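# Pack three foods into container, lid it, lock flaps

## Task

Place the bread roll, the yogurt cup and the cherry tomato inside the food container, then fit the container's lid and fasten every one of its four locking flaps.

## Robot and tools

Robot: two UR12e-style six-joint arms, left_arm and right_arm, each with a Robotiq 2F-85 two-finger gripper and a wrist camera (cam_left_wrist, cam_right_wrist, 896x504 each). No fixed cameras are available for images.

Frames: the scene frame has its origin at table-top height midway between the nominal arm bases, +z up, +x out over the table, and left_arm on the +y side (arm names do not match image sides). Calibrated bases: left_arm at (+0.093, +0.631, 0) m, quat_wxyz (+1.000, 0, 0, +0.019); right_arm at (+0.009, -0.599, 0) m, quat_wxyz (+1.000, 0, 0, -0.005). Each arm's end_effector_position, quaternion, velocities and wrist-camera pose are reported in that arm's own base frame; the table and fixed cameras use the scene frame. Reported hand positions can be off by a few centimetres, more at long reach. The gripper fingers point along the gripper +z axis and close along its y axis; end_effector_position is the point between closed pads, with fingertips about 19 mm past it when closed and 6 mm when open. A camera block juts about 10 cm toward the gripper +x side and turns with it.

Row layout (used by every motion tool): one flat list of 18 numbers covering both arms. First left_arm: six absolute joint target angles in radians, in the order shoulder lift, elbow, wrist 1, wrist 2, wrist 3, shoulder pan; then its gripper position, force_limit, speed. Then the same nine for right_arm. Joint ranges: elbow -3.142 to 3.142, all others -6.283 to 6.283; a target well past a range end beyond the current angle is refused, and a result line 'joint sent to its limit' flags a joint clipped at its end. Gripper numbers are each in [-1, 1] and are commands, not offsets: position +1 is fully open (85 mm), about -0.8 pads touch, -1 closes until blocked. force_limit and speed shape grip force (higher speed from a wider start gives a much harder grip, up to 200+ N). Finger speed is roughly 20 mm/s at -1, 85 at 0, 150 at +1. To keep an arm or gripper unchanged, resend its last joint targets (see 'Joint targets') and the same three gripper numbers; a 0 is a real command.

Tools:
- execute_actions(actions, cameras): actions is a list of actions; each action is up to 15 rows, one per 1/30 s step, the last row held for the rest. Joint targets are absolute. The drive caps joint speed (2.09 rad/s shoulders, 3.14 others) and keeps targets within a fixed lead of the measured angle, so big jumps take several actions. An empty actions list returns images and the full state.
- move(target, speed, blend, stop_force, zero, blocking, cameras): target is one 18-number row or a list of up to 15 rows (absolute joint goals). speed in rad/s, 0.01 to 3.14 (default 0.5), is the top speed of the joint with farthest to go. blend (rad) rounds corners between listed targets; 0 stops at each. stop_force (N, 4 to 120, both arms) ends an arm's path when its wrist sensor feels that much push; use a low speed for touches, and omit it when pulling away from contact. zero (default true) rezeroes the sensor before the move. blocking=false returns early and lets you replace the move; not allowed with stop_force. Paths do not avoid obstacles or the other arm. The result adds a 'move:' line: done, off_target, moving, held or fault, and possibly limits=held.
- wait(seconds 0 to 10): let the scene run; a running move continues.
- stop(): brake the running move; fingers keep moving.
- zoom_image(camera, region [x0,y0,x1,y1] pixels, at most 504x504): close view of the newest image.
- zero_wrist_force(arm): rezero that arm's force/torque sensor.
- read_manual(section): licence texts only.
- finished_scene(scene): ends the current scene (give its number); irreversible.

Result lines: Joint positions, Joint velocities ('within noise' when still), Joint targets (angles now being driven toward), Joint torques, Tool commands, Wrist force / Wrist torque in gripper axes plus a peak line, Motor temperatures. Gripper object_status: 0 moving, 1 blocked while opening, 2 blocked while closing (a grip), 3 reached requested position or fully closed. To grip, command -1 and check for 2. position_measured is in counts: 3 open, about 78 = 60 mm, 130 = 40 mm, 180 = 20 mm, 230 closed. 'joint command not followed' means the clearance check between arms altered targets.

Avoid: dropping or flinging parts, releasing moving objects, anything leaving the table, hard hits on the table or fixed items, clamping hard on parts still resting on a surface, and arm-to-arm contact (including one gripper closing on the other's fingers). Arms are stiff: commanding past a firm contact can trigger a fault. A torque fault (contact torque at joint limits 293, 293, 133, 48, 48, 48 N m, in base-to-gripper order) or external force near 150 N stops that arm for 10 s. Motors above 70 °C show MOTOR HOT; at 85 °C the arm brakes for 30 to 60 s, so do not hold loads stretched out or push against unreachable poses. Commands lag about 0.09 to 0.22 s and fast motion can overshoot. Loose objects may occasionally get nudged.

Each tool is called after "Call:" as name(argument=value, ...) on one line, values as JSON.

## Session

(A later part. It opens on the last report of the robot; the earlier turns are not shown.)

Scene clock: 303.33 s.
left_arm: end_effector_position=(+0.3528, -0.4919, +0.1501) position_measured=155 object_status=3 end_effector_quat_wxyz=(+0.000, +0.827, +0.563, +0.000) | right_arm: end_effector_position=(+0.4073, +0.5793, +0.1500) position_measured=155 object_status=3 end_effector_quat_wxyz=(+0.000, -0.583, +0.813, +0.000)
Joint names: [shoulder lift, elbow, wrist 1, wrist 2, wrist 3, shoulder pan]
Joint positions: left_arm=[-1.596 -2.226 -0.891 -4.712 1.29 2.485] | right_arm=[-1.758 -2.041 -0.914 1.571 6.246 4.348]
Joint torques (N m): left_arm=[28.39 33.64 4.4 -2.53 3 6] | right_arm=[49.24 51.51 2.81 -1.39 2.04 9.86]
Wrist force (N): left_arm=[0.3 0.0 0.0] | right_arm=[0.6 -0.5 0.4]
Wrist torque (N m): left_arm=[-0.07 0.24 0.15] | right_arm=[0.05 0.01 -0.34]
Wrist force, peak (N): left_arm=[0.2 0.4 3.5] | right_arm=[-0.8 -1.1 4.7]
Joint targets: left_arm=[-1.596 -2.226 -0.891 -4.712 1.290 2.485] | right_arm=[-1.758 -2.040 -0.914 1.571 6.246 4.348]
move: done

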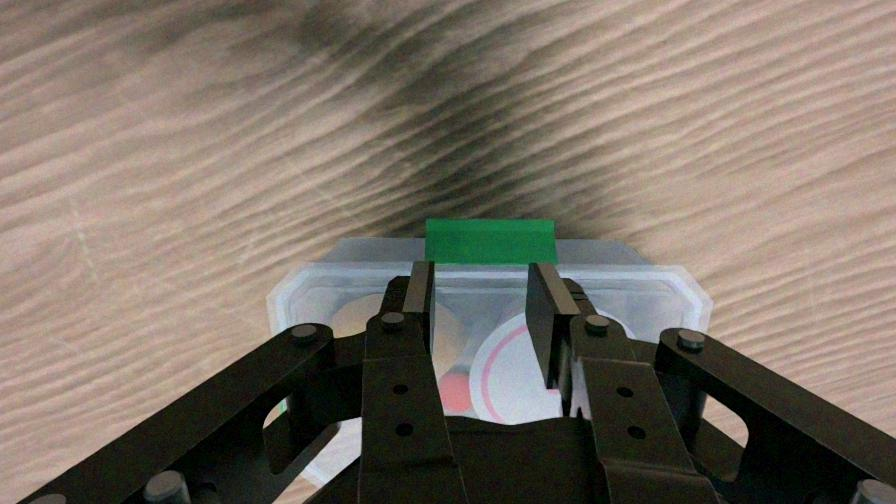

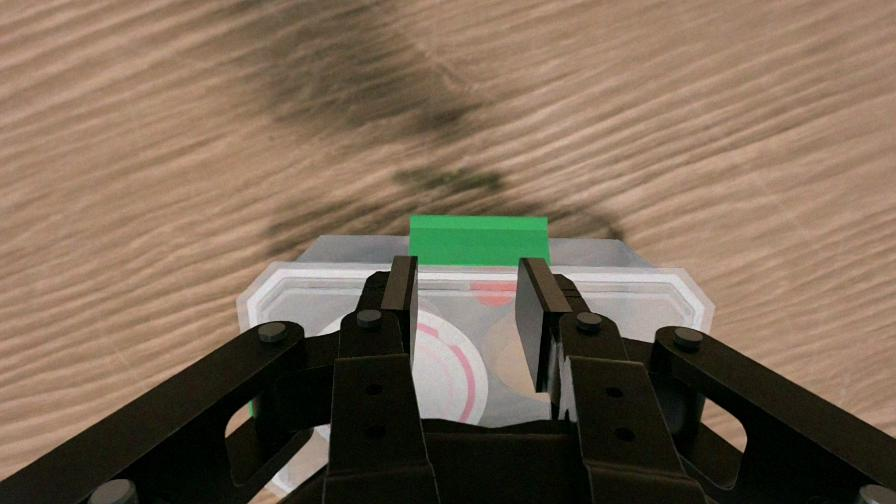

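Call:
move(target=[-1.7300,-2.2949,-0.6875,-4.7124,1.2898,2.4848,-0.21,-0.8,0,-1.8710,-2.1014,-0.7400,1.571,6.2460,4.3480,-0.21,-0.8,0], speed=0.1, stop_force=50, cameras=["all"])

Call:
move(target=[-1.7462,-2.2880,-0.6782,-4.7124,1.2734,2.4684,-0.21,-0.8,0,-1.8905,-2.0853,-0.7366,1.571,6.2466,4.3486,-0.21,-0.8,0], speed=0.02, stop_force=80, zero=false, cameras=["all"])

Scene clock: 306.67 s.
left_arm: end_effector_position=(+0.3527, -0.4919, +0.0600) position_measured=155 object_status=3 end_effector_quat_wxyz=(+0.000, +0.827, +0.563, +0.000) | right_arm: end_effector_position=(+0.4073, +0.5793, +0.0600) position_measured=155 object_status=3 end_effector_quat_wxyz=(+0.000, -0.582, +0.813, +0.000)
Joint names: [shoulder lift, elbow, wrist 1, wrist 2, wrist 3, shoulder pan]
Joint positions: left_arm=[-1.73 -2.295 -0.688 -4.712 1.29 2.485] | right_arm=[-1.871 -2.101 -0.74 1.571 6.246 4.348]
Joint torques (N m): left_arm=[33.76 24.79 8.63 -2.26 2.76 -14.7] | right_arm=[55.22 25.23 7.28 -1.28 1.99 -9.4]
Wrist force (N): left_arm=[0.6 0.1 0.3] | right_arm=[0.4 -0.1 0.7]
Wrist torque (N m): left_arm=[-0.08 0.25 0.16] | right_arm=[0.15 0.06 -0.38]
Wrist force, peak (N): left_arm=[4.1 0.2 -5.3] | right_arm=[3.2 -0.5 -4.1]
Joint targets: left_arm=[-1.730 -2.295 -0.688 -4.712 1.290 2.485] | right_arm=[-1.871 -2.101 -0.740 1.571 6.246 4.348]
move: done

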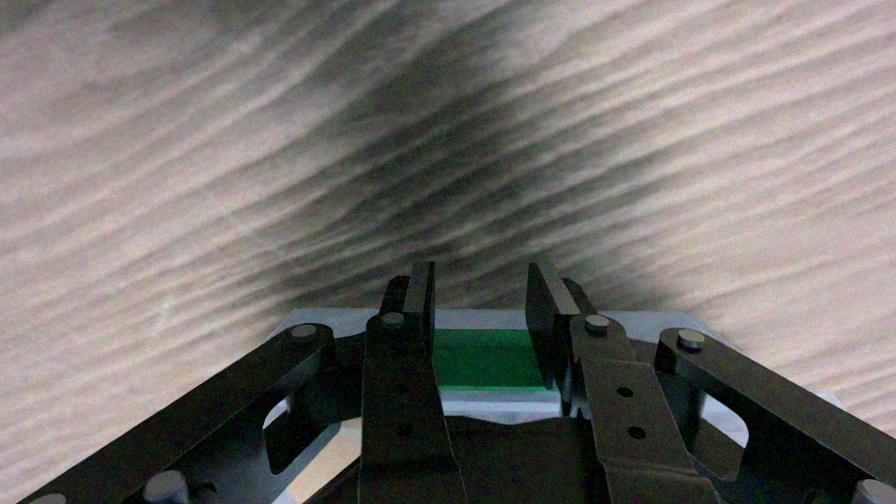

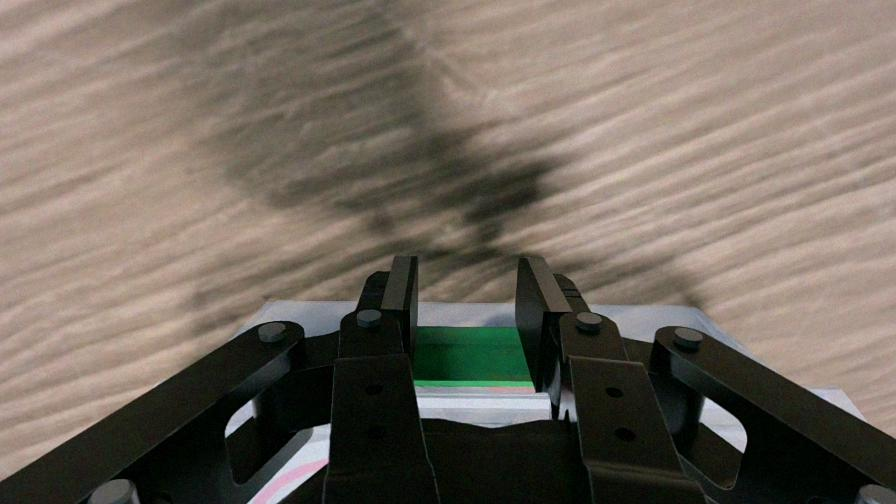

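Scene clock: 308.40 s.
left_arm: end_effector_position=(+0.3510, -0.4965, +0.0574) position_measured=155 object_status=3 end_effector_quat_wxyz=(+0.000, +0.827, +0.563, +0.000) | right_arm: end_effector_position=(+0.4090, +0.5842, +0.0570) position_measured=155 object_status=3 end_effector_quat_wxyz=(+0.000, -0.582, +0.813, +0.000)
Joint names: [shoulder lift, elbow, wrist 1, wrist 2, wrist 3, shoulder pan]
Joint positions: left_arm=[-1.738 -2.291 -0.683 -4.712 1.281 2.476] | right_arm=[-1.882 -2.093 -0.739 1.571 6.246 4.348]
Joint torques (N m): left_arm=[53.96 34.79 6.09 -24.27 2.82 -24.23] | right_arm=[78.28 76.68 23.62 -1.44 -0.06 15.95]
Wrist force (N): left_arm=[77.5 -3.1 -13.2] | right_arm=[76.3 -1.9 -11.0]
Wrist torque (N m): left_arm=[-0.11 0.99 -0.02] | right_arm=[0.06 1.21 -0.59]
Wrist force, peak (N): left_arm=[89.2 -4.4 -23.9] | right_arm=[87.9 -0.8 -24.0]
Joint targets: left_arm=[-1.738 -2.291 -0.683 -4.712 1.281 2.476] | right_arm=[-1.882 -2.093 -0.739 1.571 6.246 4.348]
move: contact (left_arm, right_arm)

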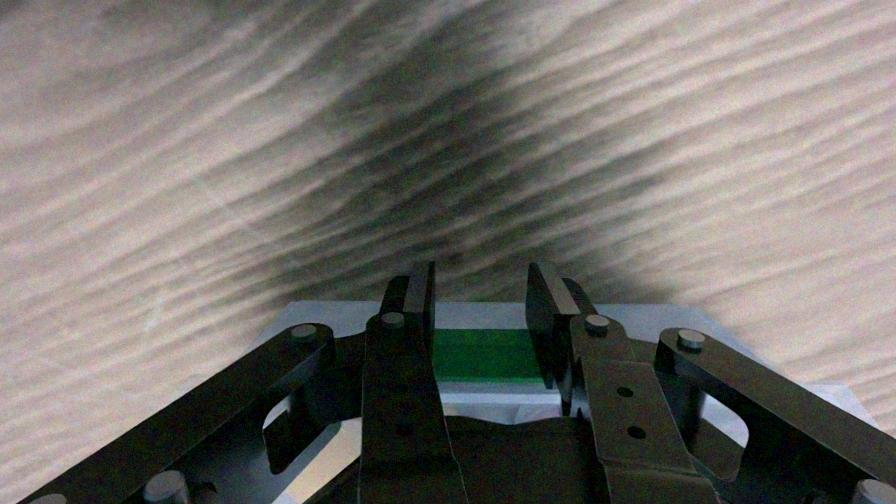

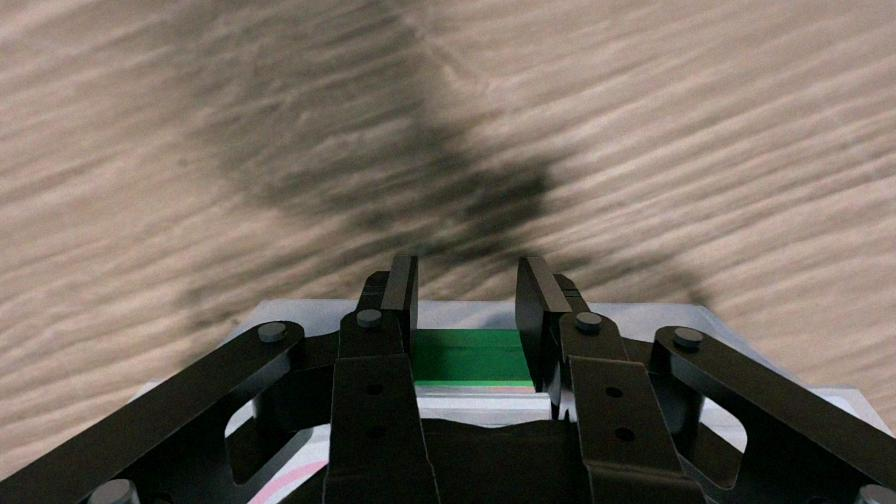

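Call:
move(target=[-1.7462,-2.2880,-0.6782,-4.7124,1.2734,2.4684,-0.21,-0.8,0,-1.8905,-2.0853,-0.7366,1.571,6.2466,4.3486,-0.21,-0.8,0], speed=0.01, stop_force=92, zero=false)

Call:
move(target=[-1.7300,-2.2949,-0.6875,-4.7124,1.2898,2.4848,-0.21,-0.8,0,-1.8710,-2.1014,-0.7400,1.571,6.2460,4.3480,-0.21,-0.8,0], speed=0.05, cameras=["all"])

Scene clock: 309.80 s.
left_arm: end_effector_position=(+0.3508, -0.4968, +0.0571) position_measured=155 object_status=3 end_effector_quat_wxyz=(+0.000, +0.827, +0.563, +0.000) | right_arm: end_effector_position=(+0.4091, +0.5846, +0.0567) position_measured=155 object_status=3 end_effector_quat_wxyz=(-0.001, -0.582, +0.813, +0.000)
Joint names: [shoulder lift, elbow, wrist 1, wrist 2, wrist 3, shoulder pan]
Joint positions: left_arm=[-1.739 -2.291 -0.683 -4.712 1.281 2.476] | right_arm=[-1.883 -2.092 -0.739 1.571 6.246 4.348]
Joint torques (N m): left_arm=[46.57 31.2 5.63 -25.52 2.8 -31] | right_arm=[71.92 79.44 30.78 -0.65 0.46 13.89]
Wrist force (N): left_arm=[90.2 -3.8 -25.1] | right_arm=[89.5 -0.4 -24.8]
Wrist torque (N m): left_arm=[-0.20 0.95 -0.03] | right_arm=[0.03 1.32 -0.64]
Wrist force, peak (N): left_arm=[96.7 -4.4 -30.3] | right_arm=[94.7 0.4 -31.1]
Joint targets: left_arm=[-1.739 -2.291 -0.683 -4.712 1.281 2.476] | right_arm=[-1.883 -2.092 -0.739 1.571 6.246 4.348]
move: contact (left_arm, right_arm)

Scene clock: 310.53 s.
left_arm: end_effector_position=(+0.3527, -0.4921, +0.0600) position_measured=155 object_status=3 end_effector_quat_wxyz=(+0.000, +0.827, +0.563, +0.000) | right_arm: end_effector_position=(+0.4073, +0.5795, +0.0600) position_measured=155 object_status=3 end_effector_quat_wxyz=(+0.000, -0.583, +0.813, +0.000)
Joint names: [shoulder lift, elbow, wrist 1, wrist 2, wrist 3, shoulder pan]
Joint positions: left_arm=[-1.73 -2.295 -0.687 -4.713 1.29 2.485] | right_arm=[-1.871 -2.101 -0.74 1.571 6.246 4.348]
Joint torques (N m): left_arm=[62.69 24.27 1.18 3.87 2.01 14.5] | right_arm=[75.85 26.89 1.58 1.43 -2.46 -13.8]
Wrist force (N): left_arm=[0.3 -0.3 0.1] | right_arm=[1.7 0.1 -2.1]
Wrist torque (N m): left_arm=[-0.15 0.26 0.16] | right_arm=[0.19 -0.18 -0.35]
Wrist force, peak (N): left_arm=[89.9 -3.5 -25.7] | right_arm=[89.7 -0.2 -25.6]
Joint targets: left_arm=[-1.730 -2.295 -0.688 -4.712 1.290 2.485] | right_arm=[-1.871 -2.101 -0.740 1.571 6.246 4.348]
move: done

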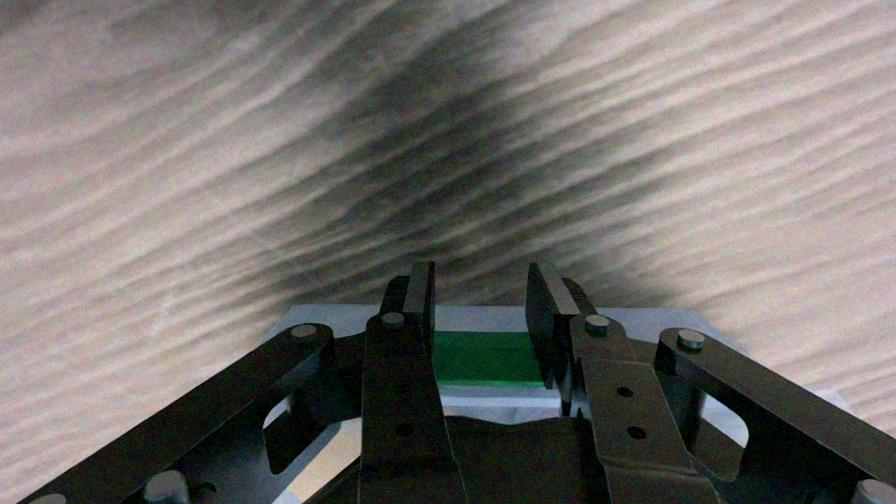

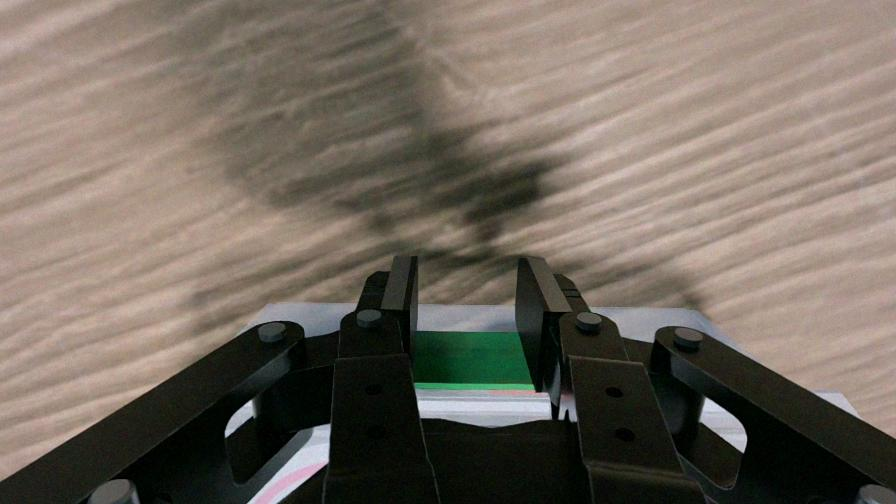

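Call:
move(target=[[-1.7168,-2.3115,-0.6841,-4.7124,1.3183,2.5133,-0.21,-0.8,0,-1.8496,-2.1328,-0.7300,1.571,6.2451,4.3471,-0.21,-0.8,0],[-1.5168,-2.3115,-0.8841,-4.7124,1.3183,2.5133,-0.21,-0.8,0,-1.6496,-2.1328,-0.9300,1.571,6.2451,4.3471,-0.21,-0.8,0]], speed=[0.05,0.25], cameras=["all"])

Call:
zoom_image(camera="cam_left_wrist", region=[250, 200, 750, 500])

Call:
zoom_image(camera="cam_right_wrist", region=[230, 200, 730, 500])

Scene clock: 313.10 s.
left_arm: end_effector_position=(+0.3255, -0.4517, +0.1462) position_measured=155 object_status=3 end_effector_quat_wxyz=(+0.000, +0.827, +0.563, +0.000) | right_arm: end_effector_position=(+0.3863, +0.5228, +0.1658) position_measured=155 object_status=3 end_effector_quat_wxyz=(+0.000, -0.582, +0.813, +0.000)
Joint names: [shoulder lift, elbow, wrist 1, wrist 2, wrist 3, shoulder pan]
Joint positions: left_arm=[-1.517 -2.312 -0.884 -4.712 1.318 2.513] | right_arm=[-1.65 -2.133 -0.93 1.571 6.245 4.347]
Joint torques (N m): left_arm=[48.27 29.72 1.14 3.04 2.66 16.02] | right_arm=[61.95 31.8 1.74 1.54 -1.92 -12.93]
Wrist force (N): left_arm=[0.4 -0.5 0.2] | right_arm=[1.5 0.4 -1.9]
Wrist torque (N m): left_arm=[-0.18 0.23 0.17] | right_arm=[0.21 -0.14 -0.20]
Wrist force, peak (N): left_arm=[0.4 0.1 1.5] | right_arm=[1.7 0.2 -3.4]
Joint targets: left_arm=[-1.517 -2.312 -0.884 -4.712 1.318 2.513] | right_arm=[-1.650 -2.133 -0.930 1.571 6.245 4.347]
move: done

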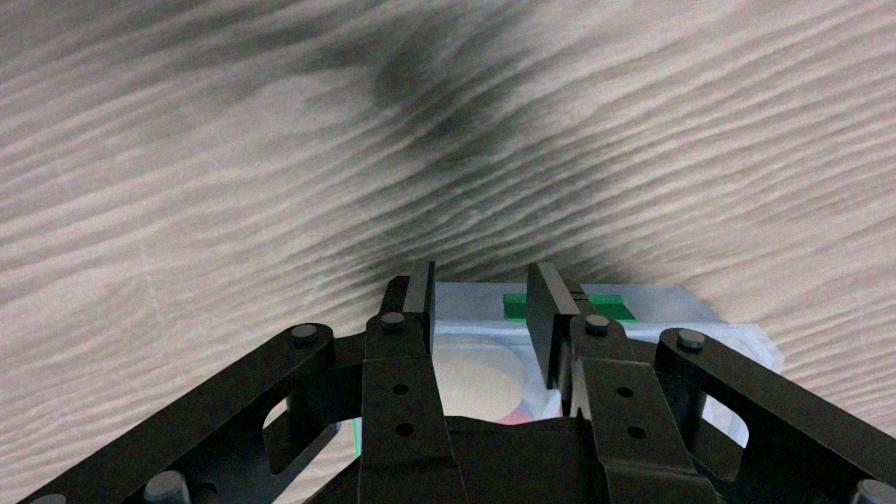

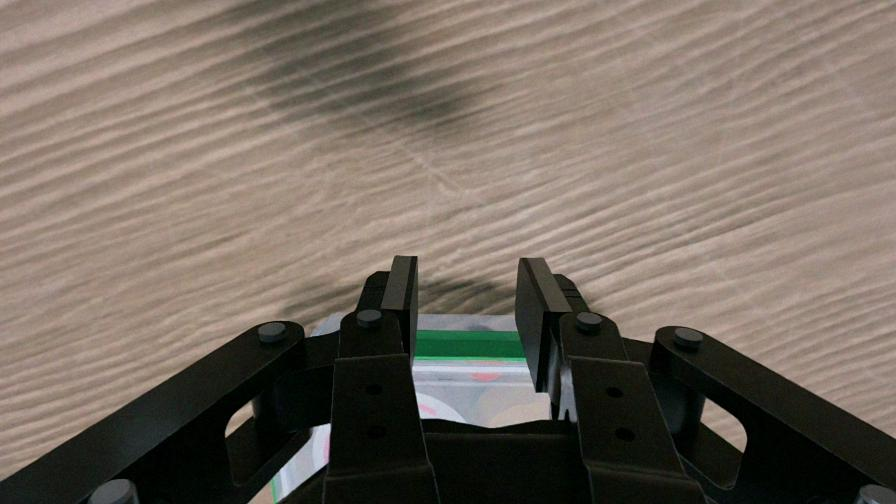

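Scaled by 1.008 from the camera's 896x504 image, which has a finer 1280x720 frame.

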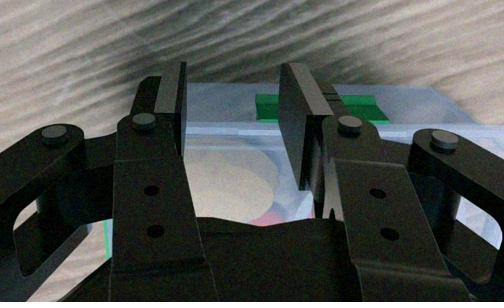

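Scaled by 1.008 from the camera's 896x504 image, which has a finer 1280x720 frame.

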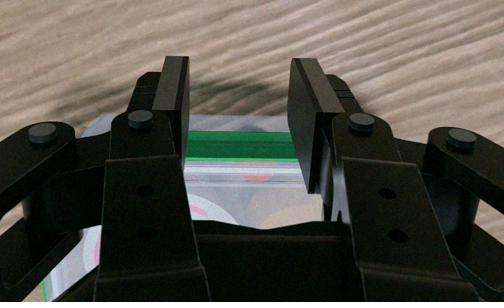

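Call:
move(target=[-1.4168,-2.3115,-0.8841,-4.7124,1.3183,2.6133,-0.21,-0.8,0,-1.5996,-1.8243,-1.2885,1.571,6.2451,4.3480,-0.21,-0.8,0], speed=0.5, cameras=["cam_right_wrist"])

Call:
zoom_image(camera="cam_right_wrist", region=[250, 150, 700, 450])

Scene clock: 314.63 s.
left_arm: end_effector_position=(+0.3696, -0.4174, +0.1991) position_measured=155 object_status=3 end_effector_quat_wxyz=(+0.046, +0.797, +0.602, +0.019) | right_arm: end_effector_position=(+0.4073, +0.5793, +0.3499) position_measured=155 object_status=3 end_effector_quat_wxyz=(+0.000, -0.583, +0.813, +0.000)
Joint names: [shoulder lift, elbow, wrist 1, wrist 2, wrist 3, shoulder pan]
Joint positions: left_arm=[-1.417 -2.312 -0.884 -4.712 1.318 2.613] | right_arm=[-1.6 -1.824 -1.288 1.571 6.245 4.348]
Joint torques (N m): left_arm=[38.34 42.87 2.71 2.37 2.75 13.72] | right_arm=[65.66 60.54 1.68 1.58 -2.17 18.74]
Wrist force (N): left_arm=[0.6 -0.3 0.4] | right_arm=[1.4 0.0 -3.0]
Wrist torque (N m): left_arm=[-0.12 0.22 0.22] | right_arm=[0.18 -0.18 -0.22]
Wrist force, peak (N): left_arm=[1.3 -0.3 -0.1] | right_arm=[0.6 -0.1 -5.7]
Joint targets: left_arm=[-1.417 -2.312 -0.884 -4.712 1.318 2.613] | right_arm=[-1.600 -1.824 -1.288 1.571 6.245 4.348]
move: done
Images, in order (width x height): cam_right_wrist 896x504.

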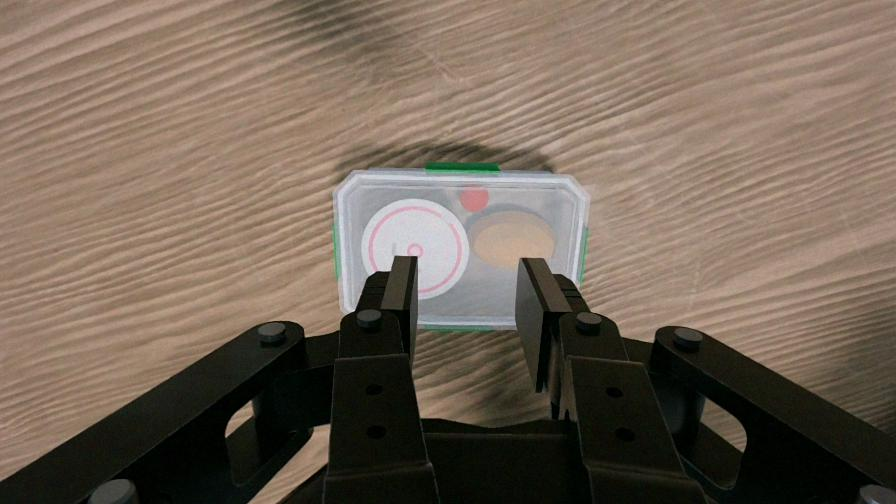

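Scaled by 1.120 from the camera's 896x504 image, which has a finer 1280x720 frame.

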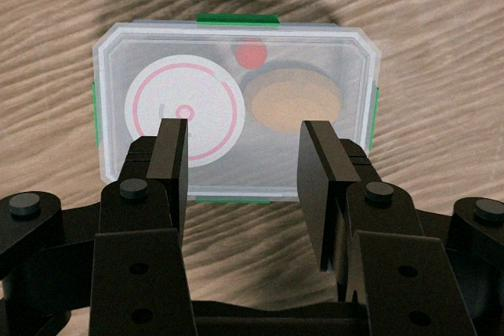

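Call:
finished_scene(scene=2)

The scene is finished: the task was done.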